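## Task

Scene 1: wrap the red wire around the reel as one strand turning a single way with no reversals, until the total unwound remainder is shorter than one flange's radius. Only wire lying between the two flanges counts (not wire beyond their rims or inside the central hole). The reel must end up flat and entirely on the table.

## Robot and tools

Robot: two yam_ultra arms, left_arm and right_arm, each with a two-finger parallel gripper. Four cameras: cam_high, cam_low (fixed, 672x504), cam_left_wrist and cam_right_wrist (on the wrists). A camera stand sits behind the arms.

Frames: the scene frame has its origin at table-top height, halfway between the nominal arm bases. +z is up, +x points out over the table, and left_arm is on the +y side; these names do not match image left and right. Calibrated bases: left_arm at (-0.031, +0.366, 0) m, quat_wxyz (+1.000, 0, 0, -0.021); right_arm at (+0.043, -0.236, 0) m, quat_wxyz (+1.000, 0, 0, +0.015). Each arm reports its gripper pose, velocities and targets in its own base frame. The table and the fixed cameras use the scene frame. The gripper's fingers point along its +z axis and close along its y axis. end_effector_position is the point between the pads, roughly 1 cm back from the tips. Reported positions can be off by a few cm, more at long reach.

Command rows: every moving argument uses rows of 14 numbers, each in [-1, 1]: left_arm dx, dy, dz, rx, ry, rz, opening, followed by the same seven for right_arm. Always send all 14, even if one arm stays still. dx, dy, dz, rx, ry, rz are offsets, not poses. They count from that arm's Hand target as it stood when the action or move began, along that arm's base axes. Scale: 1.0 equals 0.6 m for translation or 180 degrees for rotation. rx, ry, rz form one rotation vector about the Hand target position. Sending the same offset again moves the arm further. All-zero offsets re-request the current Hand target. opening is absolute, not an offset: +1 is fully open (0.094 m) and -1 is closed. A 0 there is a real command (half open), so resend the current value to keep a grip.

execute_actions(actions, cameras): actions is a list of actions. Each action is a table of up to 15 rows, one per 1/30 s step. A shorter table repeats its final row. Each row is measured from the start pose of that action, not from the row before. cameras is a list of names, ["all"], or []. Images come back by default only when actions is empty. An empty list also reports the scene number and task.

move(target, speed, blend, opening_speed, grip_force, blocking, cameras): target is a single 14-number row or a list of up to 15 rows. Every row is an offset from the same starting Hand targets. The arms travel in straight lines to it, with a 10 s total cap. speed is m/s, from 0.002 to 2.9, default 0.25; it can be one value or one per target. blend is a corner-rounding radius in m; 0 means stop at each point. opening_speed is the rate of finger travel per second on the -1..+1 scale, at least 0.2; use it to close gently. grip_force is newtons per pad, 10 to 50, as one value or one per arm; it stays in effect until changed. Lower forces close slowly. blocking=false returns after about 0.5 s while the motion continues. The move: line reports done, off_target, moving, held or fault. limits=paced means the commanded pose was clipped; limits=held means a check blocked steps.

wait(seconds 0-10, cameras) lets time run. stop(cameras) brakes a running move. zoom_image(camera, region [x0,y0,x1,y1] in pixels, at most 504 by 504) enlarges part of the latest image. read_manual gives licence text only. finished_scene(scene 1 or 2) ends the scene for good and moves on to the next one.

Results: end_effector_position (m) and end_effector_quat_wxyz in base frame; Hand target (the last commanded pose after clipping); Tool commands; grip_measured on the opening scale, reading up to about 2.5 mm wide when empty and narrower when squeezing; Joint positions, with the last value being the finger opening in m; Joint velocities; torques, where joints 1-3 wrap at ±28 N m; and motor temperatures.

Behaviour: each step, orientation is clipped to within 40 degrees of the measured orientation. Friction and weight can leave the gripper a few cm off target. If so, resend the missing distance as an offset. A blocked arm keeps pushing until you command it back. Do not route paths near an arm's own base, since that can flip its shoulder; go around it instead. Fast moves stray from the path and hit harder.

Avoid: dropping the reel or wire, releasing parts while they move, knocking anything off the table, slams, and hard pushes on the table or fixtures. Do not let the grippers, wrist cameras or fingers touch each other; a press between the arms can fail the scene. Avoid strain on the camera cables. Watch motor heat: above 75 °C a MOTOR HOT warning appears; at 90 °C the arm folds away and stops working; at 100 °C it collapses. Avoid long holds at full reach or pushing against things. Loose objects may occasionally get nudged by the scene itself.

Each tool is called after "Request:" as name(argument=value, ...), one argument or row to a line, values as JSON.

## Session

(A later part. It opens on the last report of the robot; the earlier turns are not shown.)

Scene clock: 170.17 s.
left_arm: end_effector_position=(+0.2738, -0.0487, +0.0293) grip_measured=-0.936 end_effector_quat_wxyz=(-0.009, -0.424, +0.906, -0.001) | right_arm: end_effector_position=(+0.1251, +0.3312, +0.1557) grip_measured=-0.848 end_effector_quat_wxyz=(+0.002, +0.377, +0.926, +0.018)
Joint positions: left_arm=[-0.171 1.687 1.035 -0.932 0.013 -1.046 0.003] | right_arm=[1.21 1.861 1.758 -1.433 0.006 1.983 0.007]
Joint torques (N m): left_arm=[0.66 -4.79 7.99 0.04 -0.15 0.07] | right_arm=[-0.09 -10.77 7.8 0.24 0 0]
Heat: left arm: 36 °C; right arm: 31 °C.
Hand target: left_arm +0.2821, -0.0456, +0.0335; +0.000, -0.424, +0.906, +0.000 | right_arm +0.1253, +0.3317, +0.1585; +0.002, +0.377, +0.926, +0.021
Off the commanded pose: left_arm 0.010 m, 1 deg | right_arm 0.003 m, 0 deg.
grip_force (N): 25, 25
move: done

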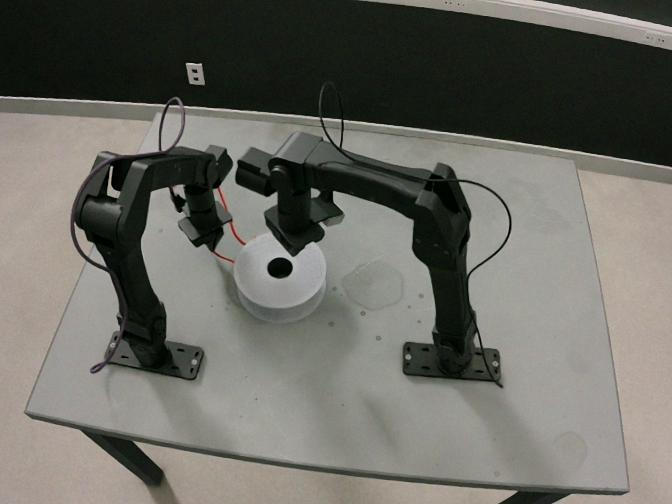

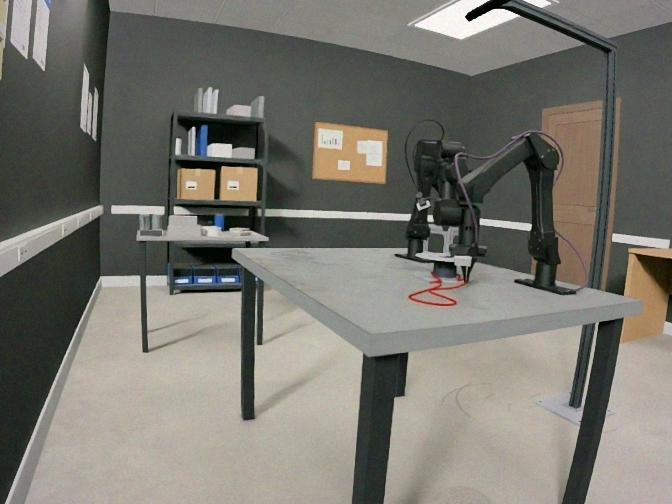

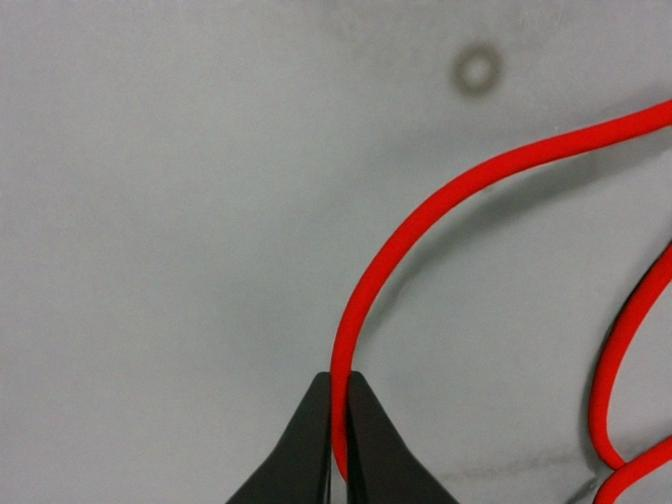

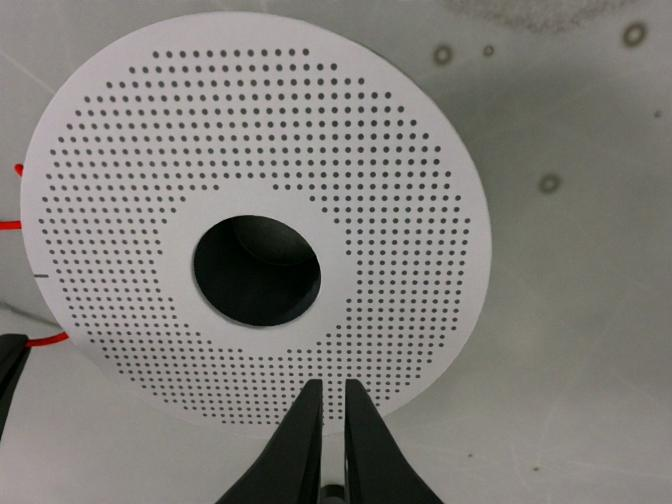

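Request:
move(
  target=[0,0,0,0,0,0,-1,0.033,0.055,-0.09,0,0,0,-0.85],
  cameras=["cam_right_wrist","cam_low"],
  speed=0.1,
)

Request:
zoom_image(
  camera="cam_low",
  region=[395, 205, 495, 310],
)

Scene clock: 173.30 s.
left_arm: end_effector_position=(+0.2738, -0.0487, +0.0293) grip_measured=-0.936 end_effector_quat_wxyz=(-0.009, -0.423, +0.906, -0.001) | right_arm: end_effector_position=(+0.1431, +0.3664, +0.1134) grip_measured=-0.848 end_effector_quat_wxyz=(+0.002, +0.378, +0.925, +0.032)
Joint positions: left_arm=[-0.171 1.687 1.035 -0.932 0.013 -1.046 0.003] | right_arm=[1.199 1.982 1.753 -1.279 0.006 1.974 0.007]
Joint torques (N m): left_arm=[0.64 -4.79 8.01 0.04 -0.15 0.07] | right_arm=[-0.66 -10.45 6.52 0.37 -0.02 -0.08]
Heat: left arm: 35 °C; right arm: 31 °C.
Hand target: left_arm +0.2821, -0.0456, +0.0335; +0.000, -0.424, +0.906, +0.000 | right_arm +0.1451, +0.3648, +0.1046; +0.002, +0.377, +0.926, +0.021
Off the commanded pose: left_arm 0.010 m, 1 deg | right_arm 0.009 m, 1 deg.
grip_force (N): 25, 25
move: done
Images, in order (width x height): cam_low 672x504, cam_right_wrist 672x504.

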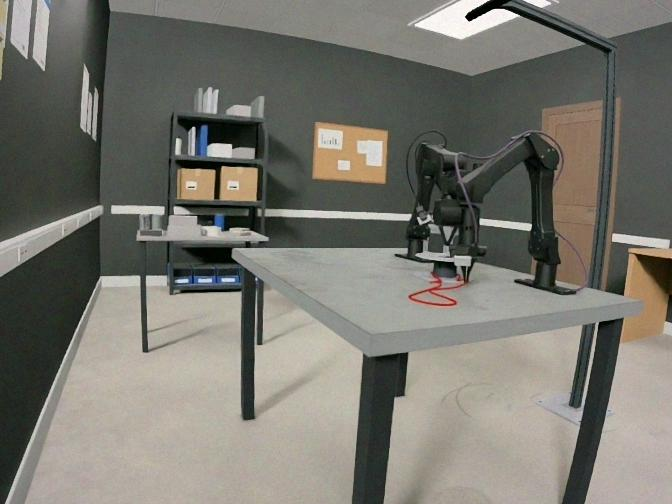

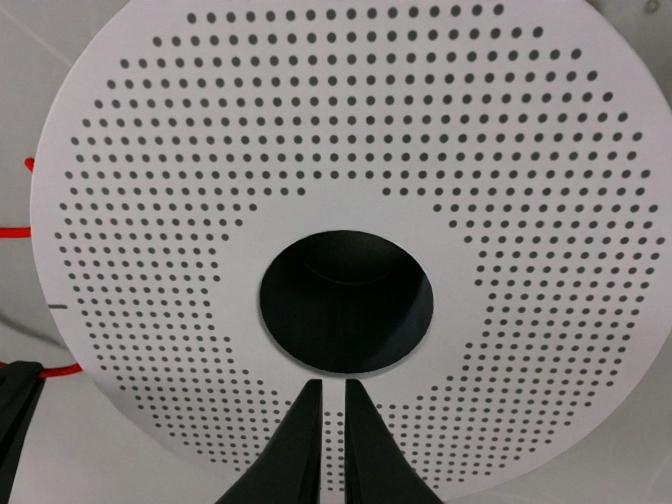

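Scaled by 4.800 from the camera's 672x504 image, which has a finer 960x720 frame.

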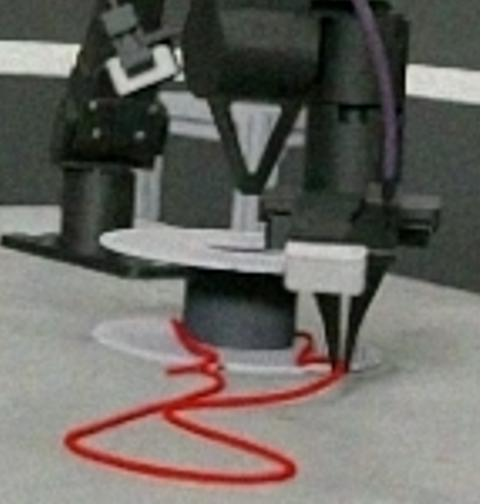

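Request:
move(
  target=[
    [0,0,0,0,0,0,-1,0.001,-0.0055,-0.03,0,0,0,-0.85],
    [0,0,0,0,0,0,-1,0.001,-0.0055,-0.07,0,0,0,-0.85],
  ],
  cameras=["cam_right_wrist","cam_low"],
  speed=0.05,
)

Request:
zoom_image(
  camera="cam_low",
  region=[395, 205, 495, 310],
)

Scene clock: 177.17 s.
left_arm: end_effector_position=(+0.2738, -0.0487, +0.0293) grip_measured=-0.936 end_effector_quat_wxyz=(-0.009, -0.423, +0.906, -0.001) | right_arm: end_effector_position=(+0.1446, +0.3654, +0.0743) grip_measured=-0.848 end_effector_quat_wxyz=(+0.002, +0.378, +0.925, +0.036)
Joint positions: left_arm=[-0.171 1.687 1.035 -0.932 0.013 -1.046 0.003] | right_arm=[1.194 1.982 1.597 -1.114 0.006 1.969 0.007]
Joint torques (N m): left_arm=[0.64 -4.79 8.01 0.04 -0.14 0.07] | right_arm=[-0.69 -10.04 6.15 0.42 -0.04 -0.11]
Heat: left arm: 35 °C; right arm: 31 °C.
Hand target: left_arm +0.2821, -0.0456, +0.0335; +0.000, -0.424, +0.906, +0.000 | right_arm +0.1458, +0.3614, +0.0626; +0.002, +0.377, +0.926, +0.021
Off the commanded pose: left_arm 0.010 m, 1 deg | right_arm 0.012 m, 2 deg.
grip_force (N): 25, 25
move: off_target (right_arm)
Images, in order (width x height): cam_low 672x504, cam_right_wrist 672x504.

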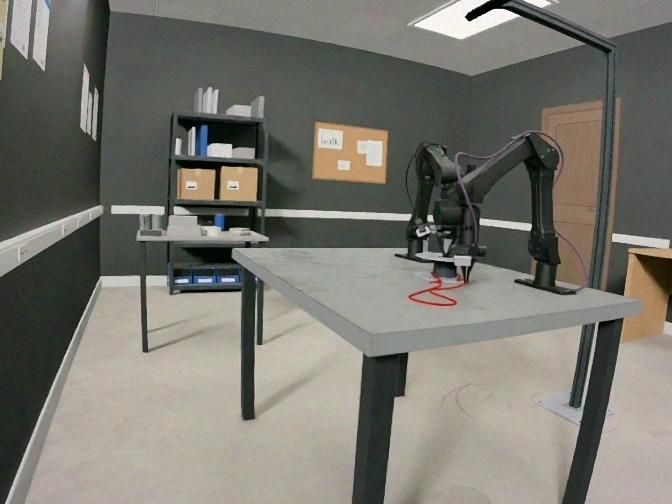

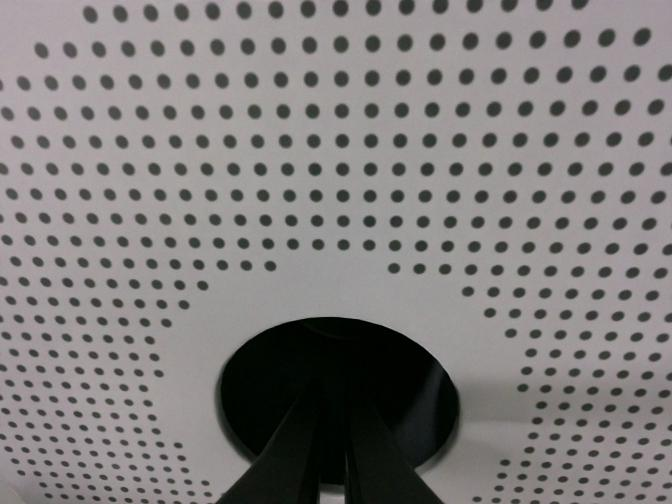

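Scaled by 4.800 from the camera's 672x504 image, which has a finer 960x720 frame.

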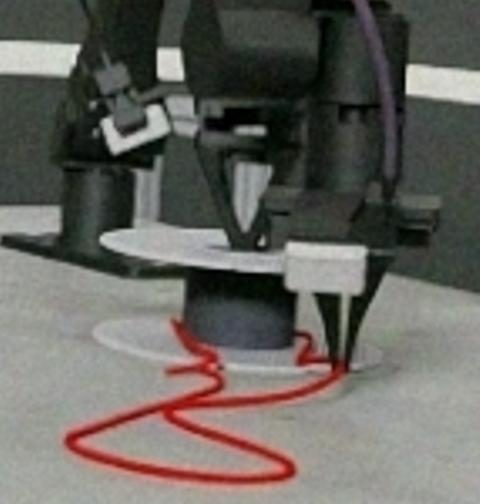

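Request:
move(
  target=[
    [0,0,0,0,0,0,-1,0,-0.004,-0.012,0,0,0,-0.85],
    [0,0,0,0,0,0,-1,0,-0.004,-0.012,0,0,0,-0.1],
  ],
  cameras=["cam_right_wrist","cam_low"],
  speed=0.05,
  opening_speed=0.4,
)

Request:
zoom_image(
  camera="cam_low",
  region=[395, 205, 495, 310],
)

Scene clock: 181.83 s.
left_arm: end_effector_position=(+0.2738, -0.0487, +0.0293) grip_measured=-0.936 end_effector_quat_wxyz=(-0.009, -0.423, +0.906, -0.001) | right_arm: end_effector_position=(+0.1439, +0.3669, +0.0664) grip_measured=-0.109 end_effector_quat_wxyz=(-0.001, +0.376, +0.926, +0.041)
Joint positions: left_arm=[-0.171 1.687 1.035 -0.932 0.013 -1.046 0.003] | right_arm=[1.194 1.982 1.565 -1.072 -0.001 1.967 0.042]
Joint torques (N m): left_arm=[0.64 -4.81 8.01 0.04 -0.14 0.06] | right_arm=[-0.91 -10.36 6.09 0.32 0.02 -0.11]
Heat: left arm: 34 °C; right arm: 31 °C.
Hand target: left_arm +0.2821, -0.0456, +0.0335; +0.000, -0.424, +0.906, +0.000 | right_arm +0.1458, +0.3590, +0.0555; +0.002, +0.377, +0.926, +0.021
Off the commanded pose: left_arm 0.010 m, 1 deg | right_arm 0.014 m, 2 deg.
grip_force (N): 25, 25
move: off_target (right_arm); target 2's new opening was sent with right_arm's hand 0.012 m and 2 deg from that target
Images, in order (width x height): cam_low 672x504, cam_right_wrist 672x504.

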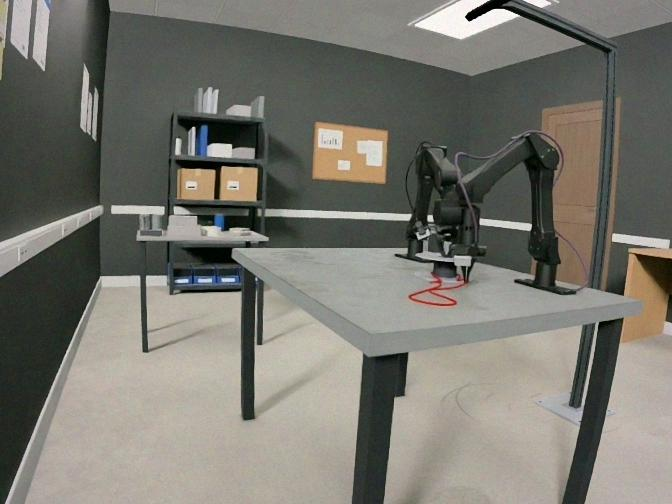

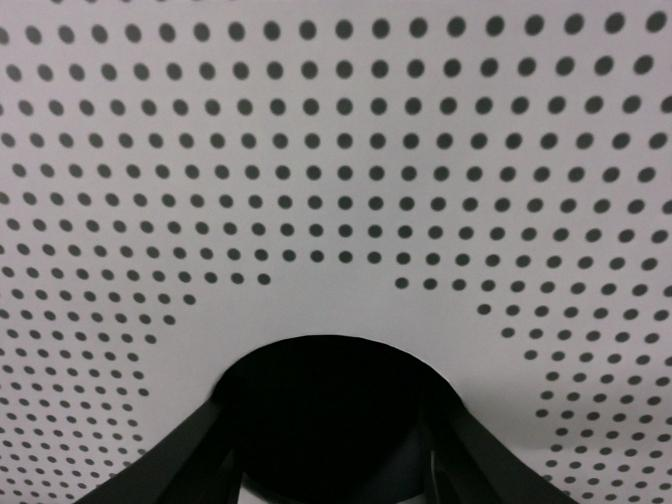

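Scaled by 4.800 from the camera's 672x504 image, which has a finer 960x720 frame.

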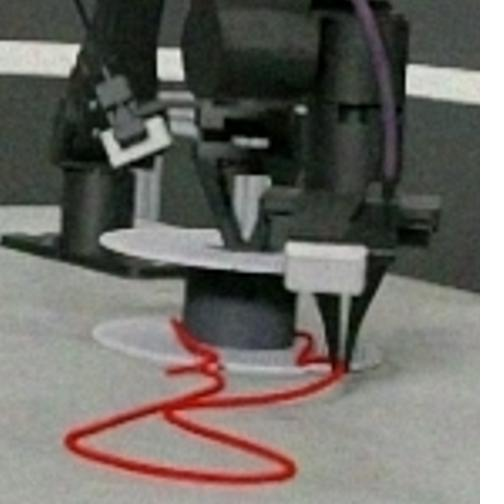

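Request:
move(
  target=[0.05,0.12,0,0,0,0,-1,0,0,0,0,0,0,-0.08],
  cameras=["cam_left_wrist","cam_right_wrist","cam_low","cam_high"],
  speed=0.05,
)

Request:
zoom_image(
  camera="cam_low",
  region=[395, 205, 495, 310],
)

Request:
zoom_image(
  camera="cam_high",
  region=[150, 170, 350, 340],
)

Scene clock: 185.23 s.
left_arm: end_effector_position=(+0.3050, +0.0211, +0.0295) grip_measured=-0.936 end_effector_quat_wxyz=(-0.008, -0.424, +0.906, -0.004) | right_arm: end_effector_position=(+0.1439, +0.3669, +0.0664) grip_measured=-0.095 end_effector_quat_wxyz=(-0.001, +0.376, +0.926, +0.041)
Joint positions: left_arm=[0.074 1.785 1.152 -0.951 0.013 -0.801 0.003] | right_arm=[1.194 1.982 1.565 -1.072 -0.001 1.966 0.043]
Joint torques (N m): left_arm=[0.65 -5.55 8.08 0.04 -0.15 0.07] | right_arm=[-0.9 -10.25 6.04 0.33 0.02 -0.11]
Heat: left arm: 34 °C; right arm: 32 °C.
Hand target: left_arm +0.3120, +0.0264, +0.0334; +0.000, -0.424, +0.906, +0.000 | right_arm +0.1458, +0.3590, +0.0555; +0.002, +0.377, +0.926, +0.021
Off the commanded pose: left_arm 0.010 m, 1 deg | right_arm 0.014 m, 2 deg.
grip_force (N): 25, 25
move: off_target (right_arm)

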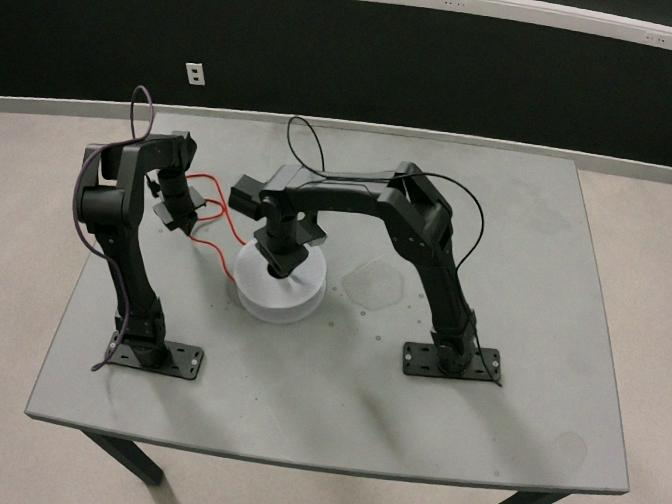

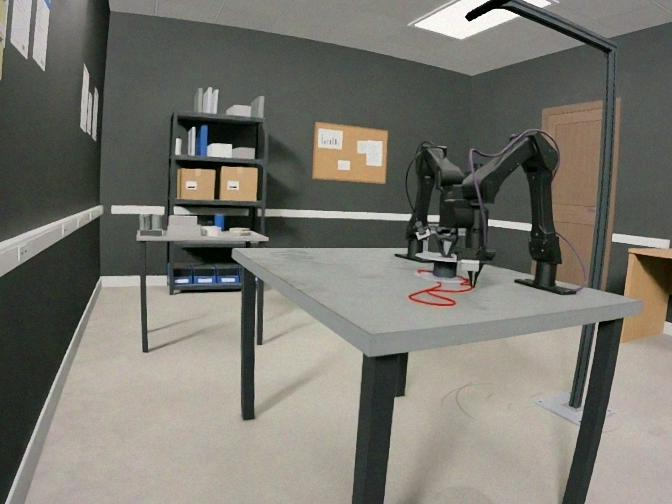

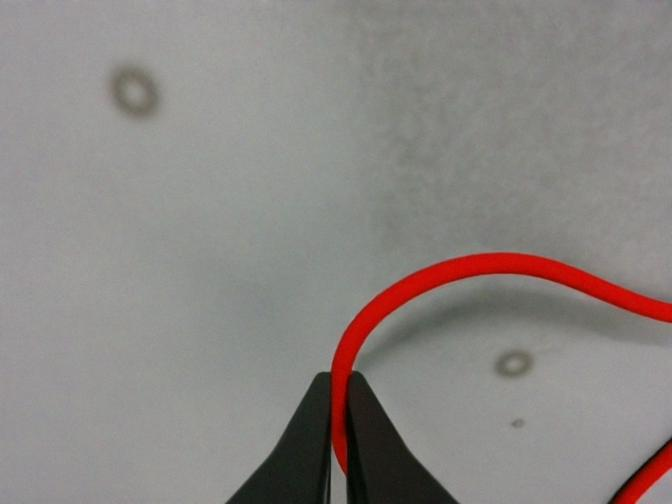

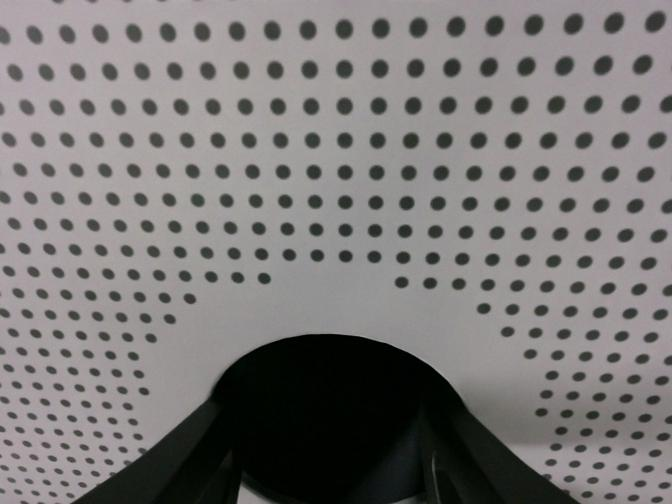

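Scaled by 4.800 from the camera's 672x504 image, which has a finer 960x720 frame.

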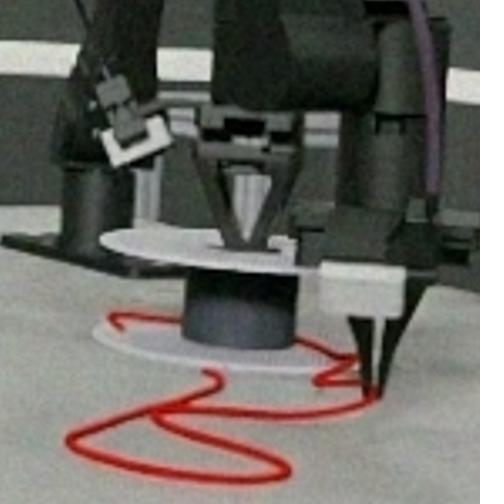

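Scaled by 2.520 from the camera's 672x504 image, which has a finer 960x720 frame.

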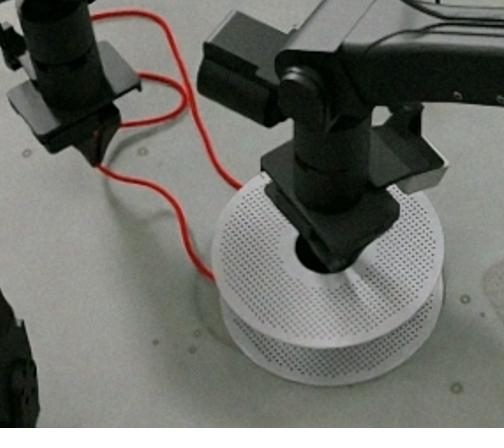

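Request:
move(
  target=[-0.03,-0.05,0,0,0,0,-1,0,0,0,0,0,0.333,-0.08],
  cameras=["cam_left_wrist","cam_right_wrist","cam_low","cam_high"],
  speed=0.2,
)

Request:
zoom_image(
  camera="cam_low",
  region=[395, 205, 495, 310],
)

Request:
zoom_image(
  camera="cam_high",
  region=[150, 170, 350, 340],
)

Scene clock: 190.90 s.
left_arm: end_effector_position=(+0.2912, -0.0038, +0.0259) grip_measured=-0.936 end_effector_quat_wxyz=(-0.019, -0.423, +0.906, +0.002) | right_arm: end_effector_position=(+0.1470, +0.3638, +0.0674) grip_measured=-0.091 end_effector_quat_wxyz=(+0.007, -0.127, +0.991, +0.039)
Joint positions: left_arm=[-0.008 1.759 1.104 -0.951 0.013 -0.882 0.003] | right_arm=[1.172 1.982 1.569 -1.084 -0.026 0.919 0.043]
Joint torques (N m): left_arm=[-0.57 -8.38 4.75 0.14 -0.14 -0.07] | right_arm=[-0.66 -8.98 7.69 0.18 -0.16 -0.28]
Heat: left arm: 34 °C; right arm: 32 °C.
Hand target: left_arm +0.2941, -0.0036, +0.0335; +0.000, -0.424, +0.906, +0.000 | right_arm +0.1458, +0.3591, +0.0555; -0.009, -0.136, +0.991, +0.020
Off the commanded pose: left_arm 0.008 m, 2 deg | right_arm 0.013 m, 3 deg.
grip_force (N): 25, 25
move: off_target (right_arm)

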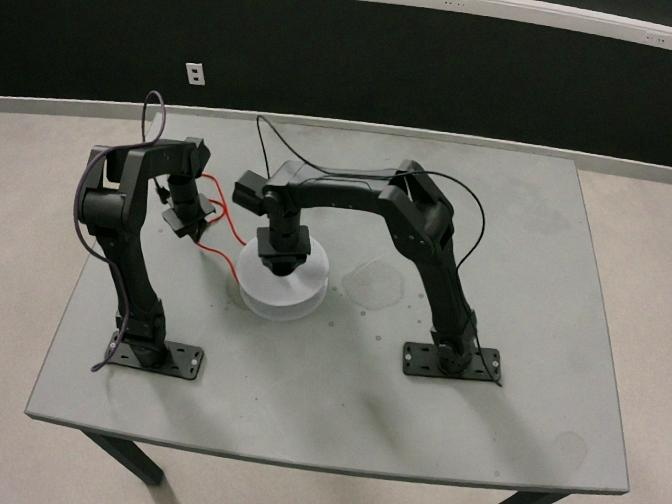

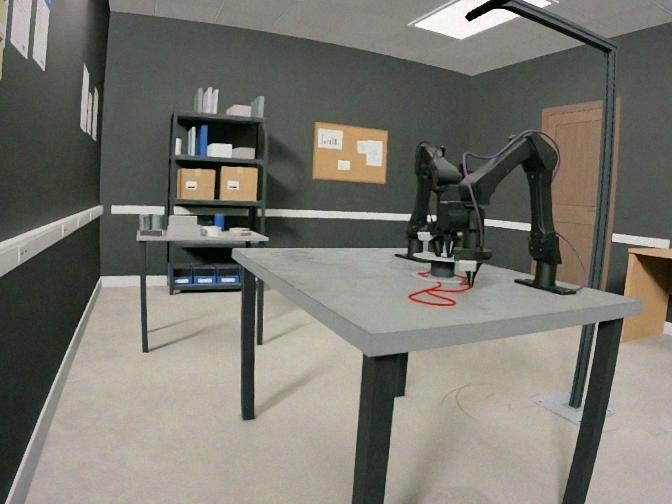

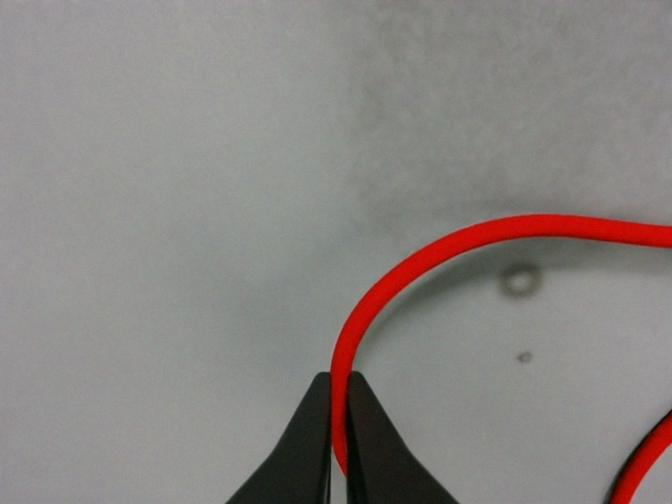

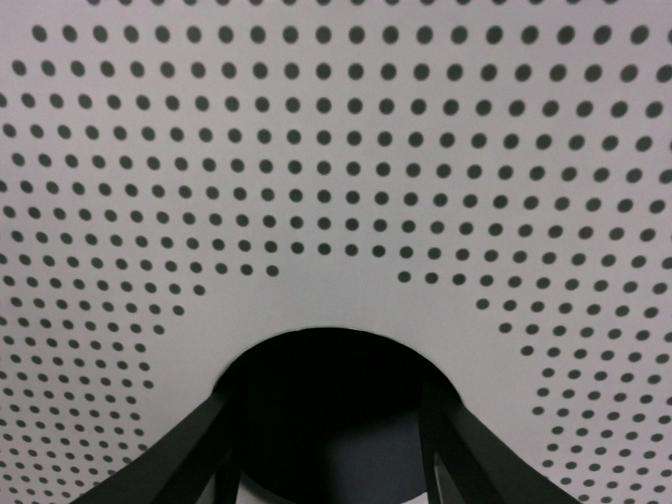

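Scaled by 4.800 from the camera's 672x504 image, which has a finer 960x720 frame.

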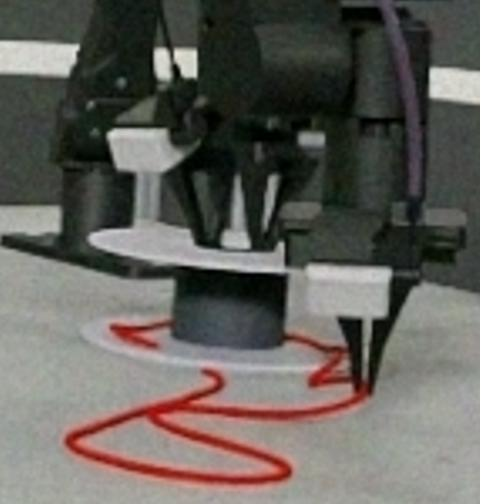

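Scaled by 2.520 from the camera's 672x504 image, which has a finer 960x720 frame.

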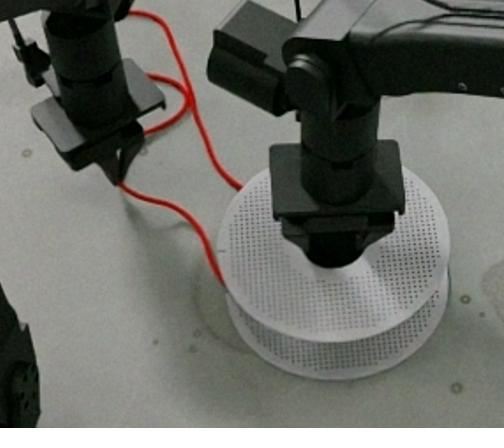

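Request:
move(
  target=[-0.03,-0.06,0,0,0,0,-1,0,0,0,0,0,0.333,-0.08],
  cameras=["cam_low","cam_high"],
  speed=0.2,
)

Request:
zoom_image(
  camera="cam_low",
  region=[395, 205, 495, 310],
)

Request:
zoom_image(
  camera="cam_high",
  region=[150, 170, 350, 340],
)

Scene clock: 195.13 s.
left_arm: end_effector_position=(+0.2722, -0.0394, +0.0271) grip_measured=-0.936 end_effector_quat_wxyz=(-0.020, -0.423, +0.906, +0.005) | right_arm: end_effector_position=(+0.1467, +0.3639, +0.0686) grip_measured=-0.085 end_effector_quat_wxyz=(+0.007, -0.606, +0.795, +0.025)
Joint positions: left_arm=[-0.139 1.702 1.042 -0.949 0.013 -1.013 0.003] | right_arm=[1.168 2.017 1.626 -1.144 -0.036 -0.133 0.043]
Joint torques (N m): left_arm=[-0.58 -7.77 4.68 0.2 -0.14 -0.06] | right_arm=[-0.44 -8.81 7.94 0.05 -0.07 -0.27]
Heat: left arm: 35 °C; right arm: 32 °C.
Hand target: left_arm +0.2761, -0.0397, +0.0335; +0.000, -0.424, +0.906, +0.000 | right_arm +0.1456, +0.3590, +0.0553; -0.018, -0.613, +0.790, +0.013
Off the commanded pose: left_arm 0.008 m, 2 deg | right_arm 0.014 m, 3 deg.
grip_force (N): 25, 25
move: off_target (right_arm)
Images, in order (width x height): cam_high 672x504, cam_low 672x504.

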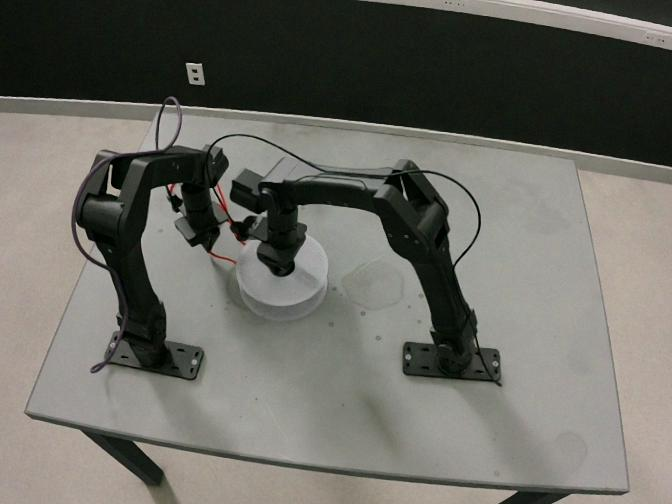

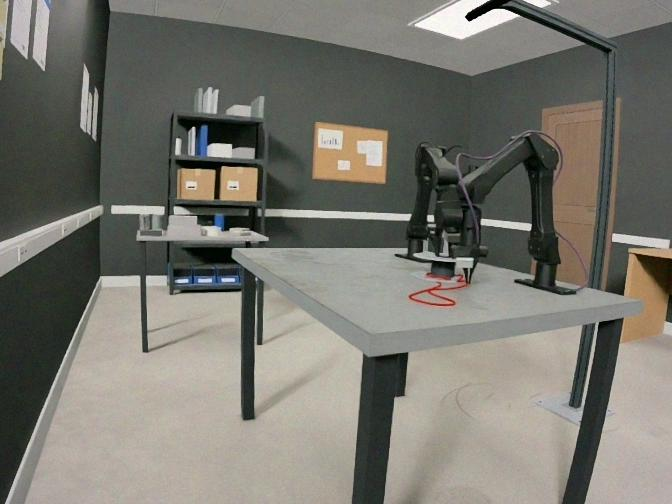

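Scaled by 4.800 from the camera's 672x504 image, which has a finer 960x720 frame.

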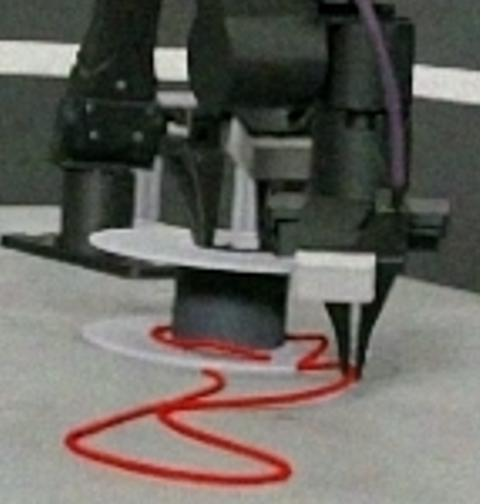

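Scaled by 2.520 from the camera's 672x504 image, which has a finer 960x720 frame.

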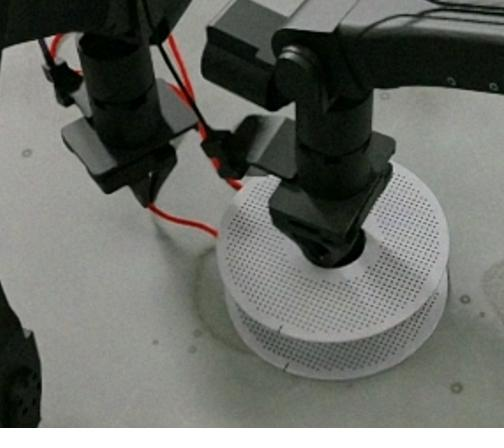

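Request:
move(
  target=[
    [0,0,-0.02,0,0,0,-0.5,0,0,0,0,0,0,-0.08],
    [0.02,0.05,0.2,0,0,0,-0.5,0,0,0,0,0,0,-0.08],
    [0.02,0.25,0.25,0,0,0,-0.5,0,0,0,0,0,0,-0.08],
  ],
  cameras=["cam_left_wrist","cam_low","cam_high"],
  speed=0.15,
)

Request:
zoom_image(
  camera="cam_low",
  region=[395, 205, 495, 310],
)

Request:
zoom_image(
  camera="cam_high",
  region=[150, 170, 350, 340],
)

Scene clock: 201.50 s.
left_arm: end_effector_position=(+0.2858, +0.1084, +0.1793) grip_measured=-0.502 end_effector_quat_wxyz=(-0.003, -0.427, +0.904, -0.002) | right_arm: end_effector_position=(+0.1467, +0.3639, +0.0686) grip_measured=-0.085 end_effector_quat_wxyz=(+0.007, -0.606, +0.795, +0.025)
Joint positions: left_arm=[0.362 1.723 1.683 -1.537 0.005 -0.52 0.023] | right_arm=[1.168 2.017 1.626 -1.144 -0.036 -0.133 0.043]
Joint torques (N m): left_arm=[0.08 -5.31 8.29 -0.05 -0.04 0.06] | right_arm=[-0.43 -8.7 8.01 0.07 -0.09 -0.24]
Heat: left arm: 35 °C; right arm: 31 °C.
Hand target: left_arm +0.2881, +0.1104, +0.1836; +0.000, -0.424, +0.906, +0.000 | right_arm +0.1456, +0.3590, +0.0553; -0.018, -0.613, +0.790, +0.013
Off the commanded pose: left_arm 0.005 m, 1 deg | right_arm 0.014 m, 3 deg.
grip_force (N): 25, 25
move: off_target (right_arm)
Images, in order (width x height): cam_high 672x504, cam_low 672x504, cam_left_wrist 672x504.

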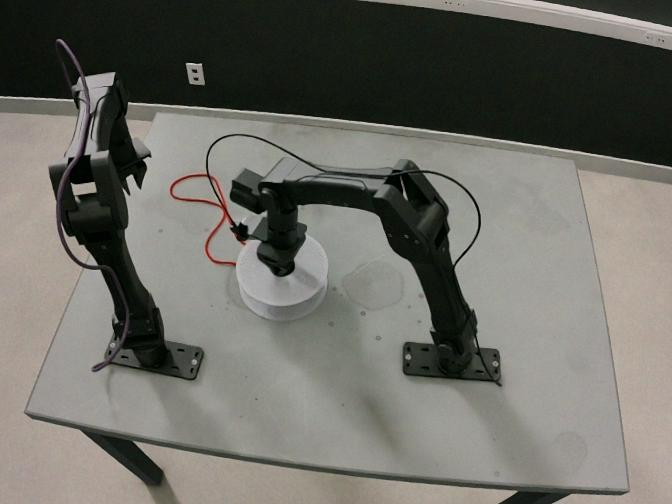

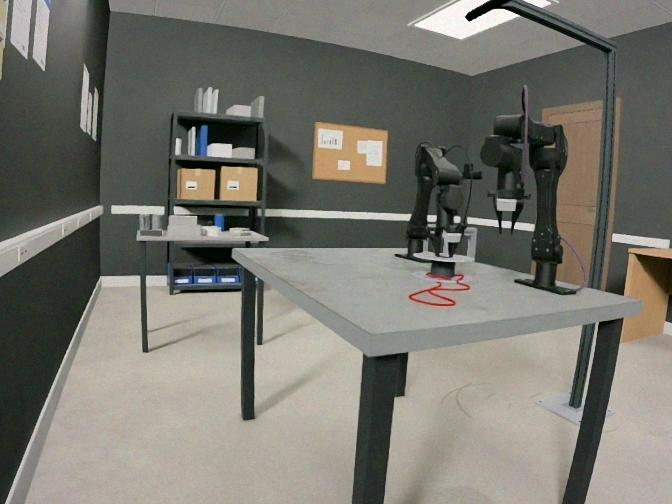

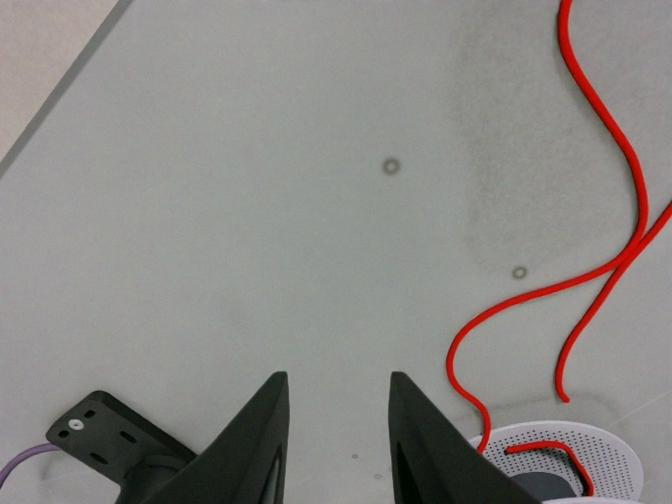

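Scaled by 4.800 from the camera's 672x504 image, which has a finer 960x720 frame.

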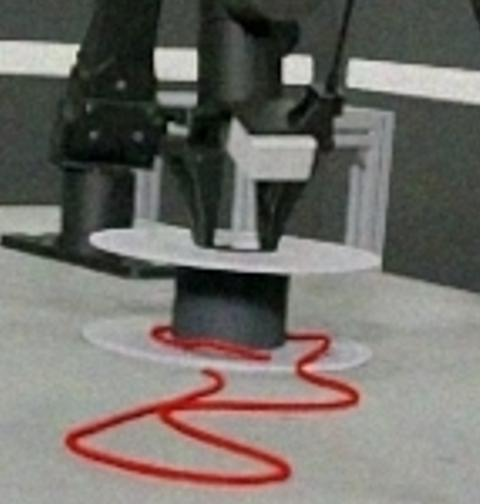

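Scaled by 2.520 from the camera's 672x504 image, which has a finer 960x720 frame.

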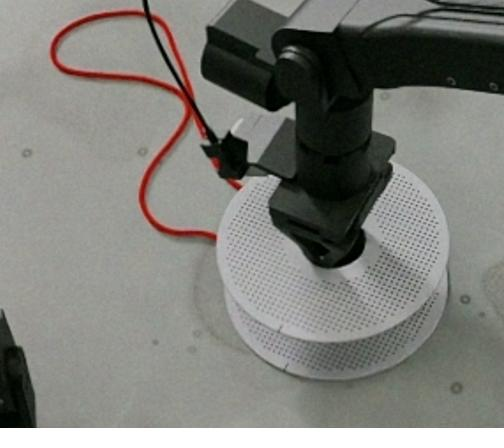

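Request:
move(
  target=[0,0,0,0,0,0,-0.5,0,0,0,0,0,0.55,-0.08],
  cameras=["cam_left_wrist","cam_low","cam_high"],
  speed=0.25,
)

Request:
zoom_image(
  camera="cam_low",
  region=[395, 205, 495, 310],
)

Request:
zoom_image(
  camera="cam_high",
  region=[150, 170, 350, 340],
)

Scene clock: 206.80 s.
left_arm: end_effector_position=(+0.2857, +0.1084, +0.1793) grip_measured=-0.502 end_effector_quat_wxyz=(-0.003, -0.427, +0.904, -0.002) | right_arm: end_effector_position=(+0.1479, +0.3621, +0.0691) grip_measured=-0.084 end_effector_quat_wxyz=(-0.003, +0.998, -0.061, +0.007)
Joint positions: left_arm=[0.362 1.723 1.683 -1.537 0.005 -0.519 0.023] | right_arm=[1.186 2.038 1.659 -1.182 0.011 -1.834 0.043]
Joint torques (N m): left_arm=[0.08 -5.3 8.31 -0.01 -0.05 0.07] | right_arm=[0.61 -9.14 7.39 0.13 0.11 -0.21]
Heat: left arm: 35 °C; right arm: 31 °C.
Hand target: left_arm +0.2881, +0.1104, +0.1836; +0.000, -0.424, +0.906, +0.000 | right_arm +0.1458, +0.3590, +0.0554; +0.021, +0.999, -0.047, +0.005
Off the commanded pose: left_arm 0.005 m, 1 deg | right_arm 0.014 m, 3 deg.
grip_force (N): 25, 25
move: off_target (right_arm)
Images, in order (width x height): cam_high 672x504, cam_low 672x504, cam_left_wrist 672x504.

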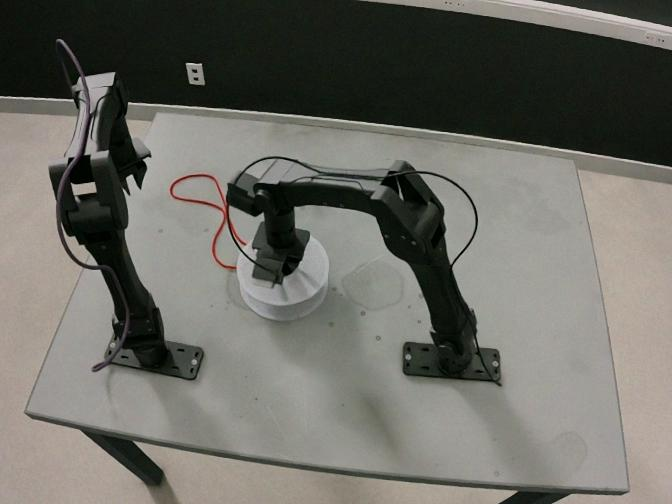

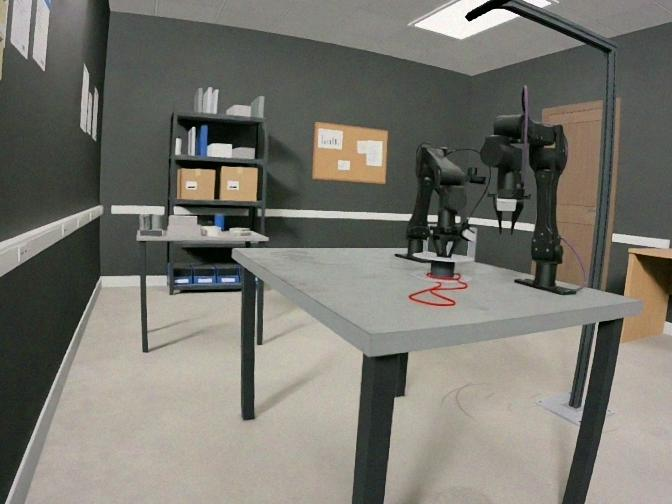

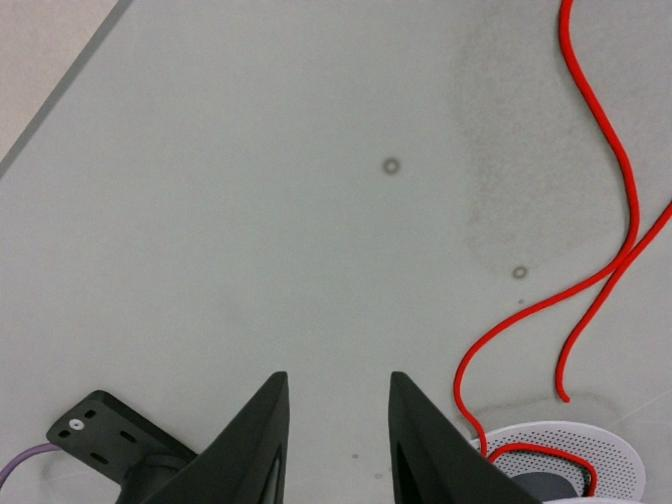

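Scaled by 4.800 from the camera's 672x504 image, which has a finer 960x720 frame.

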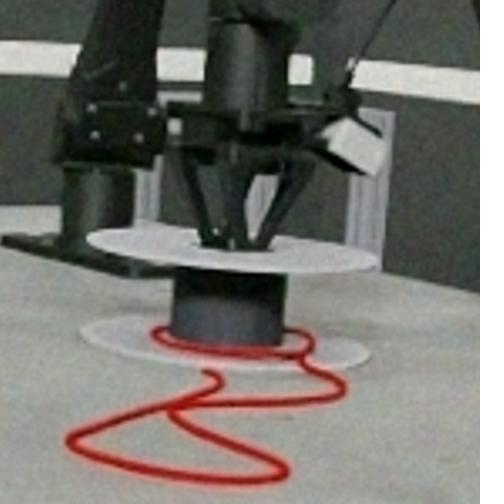

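Scaled by 2.520 from the camera's 672x504 image, which has a finer 960x720 frame.

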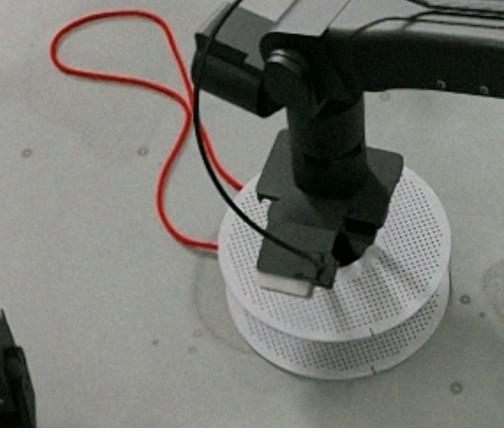

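Request:
move(
  target=[
    [0,0,0,0,0,0,-0.5,0,0,0,0,0,0,-0.8],
    [0,0,0,0,0,0,-0.5,0.002,0,0,0,0,-0.6167,-0.8],
    [0,0,0,0,0,0,-0.5,0.002,0,0,0,0,0.767,-0.8],
    [0,0,0,0,0,0,-0.5,0.002,0,0,0,0,0.767,-0.08],
  ],
  cameras=["cam_right_wrist","cam_low","cam_high"],
  speed=0.6,
)

Request:
zoom_image(
  camera="cam_low",
  region=[395, 205, 495, 310],
)

Scene clock: 217.70 s.
left_arm: end_effector_position=(+0.2857, +0.1084, +0.1793) grip_measured=-0.502 end_effector_quat_wxyz=(-0.003, -0.427, +0.904, -0.002) | right_arm: end_effector_position=(+0.1484, +0.3630, +0.0696) grip_measured=-0.082 end_effector_quat_wxyz=(-0.006, +0.401, +0.915, +0.038)
Joint positions: left_arm=[0.362 1.723 1.683 -1.537 0.005 -0.519 0.023] | right_arm=[1.175 1.977 1.571 -1.088 -0.01 2 0.043]
Joint torques (N m): left_arm=[0.06 -5.3 8.29 -0.01 -0.05 0.07] | right_arm=[0.54 -9.72 5.81 0.47 0.12 0.1]
Heat: left arm: 35 °C; right arm: 32 °C.
Hand target: left_arm +0.2881, +0.1104, +0.1836; +0.000, -0.424, +0.906, +0.000 | right_arm +0.1470, +0.3590, +0.0554; +0.002, +0.402, +0.916, +0.021
Off the commanded pose: left_arm 0.005 m, 1 deg | right_arm 0.015 m, 2 deg.
grip_force (N): 25, 25
move: off_target (right_arm)
Images, in order (width x height): cam_high 672x504, cam_low 672x504, cam_right_wrist 672x504.

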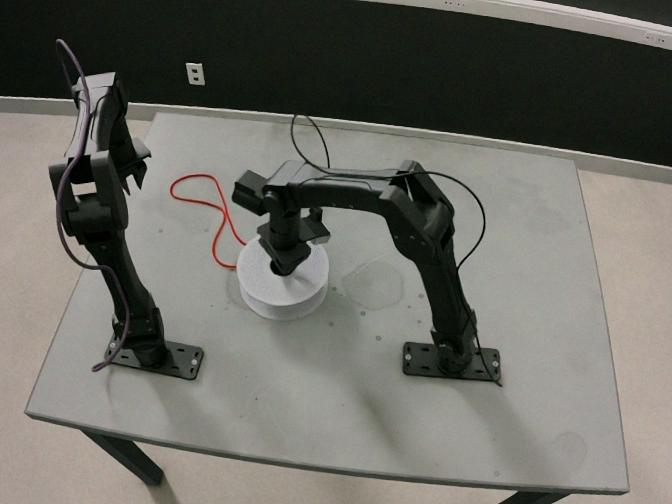

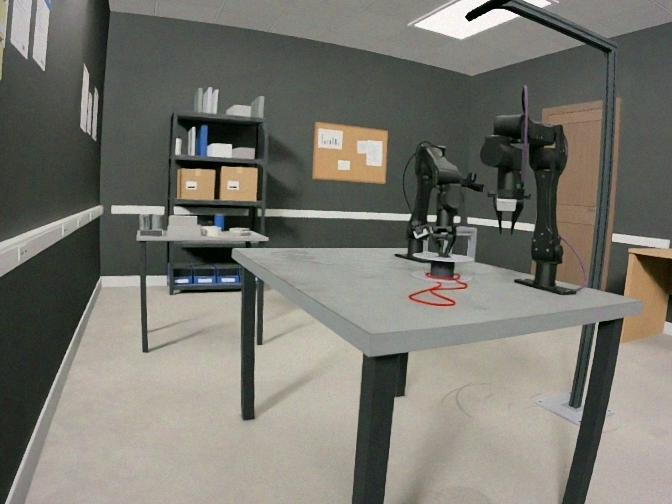

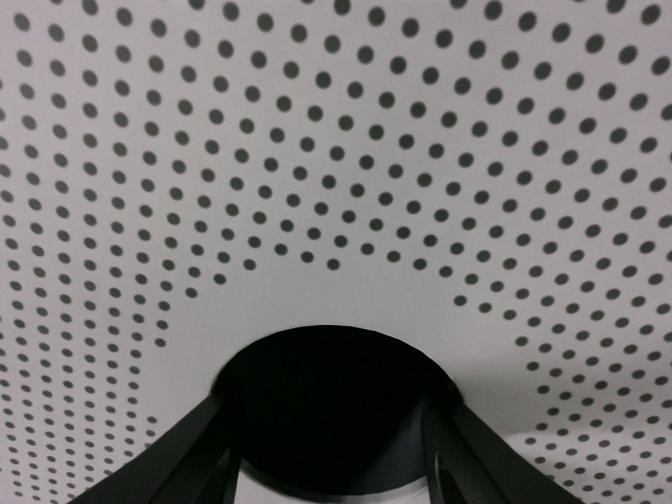

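Scaled by 4.800 from the camera's 672x504 image, which has a finer 960x720 frame.

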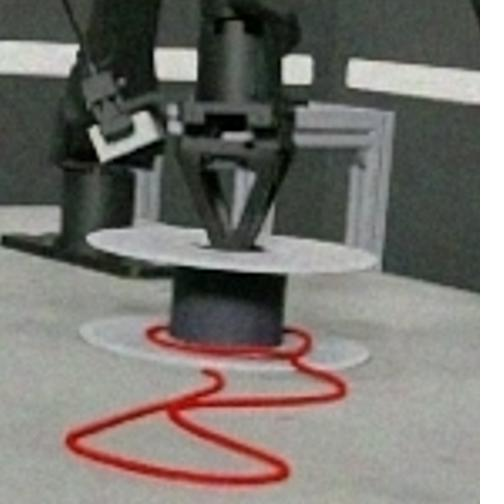

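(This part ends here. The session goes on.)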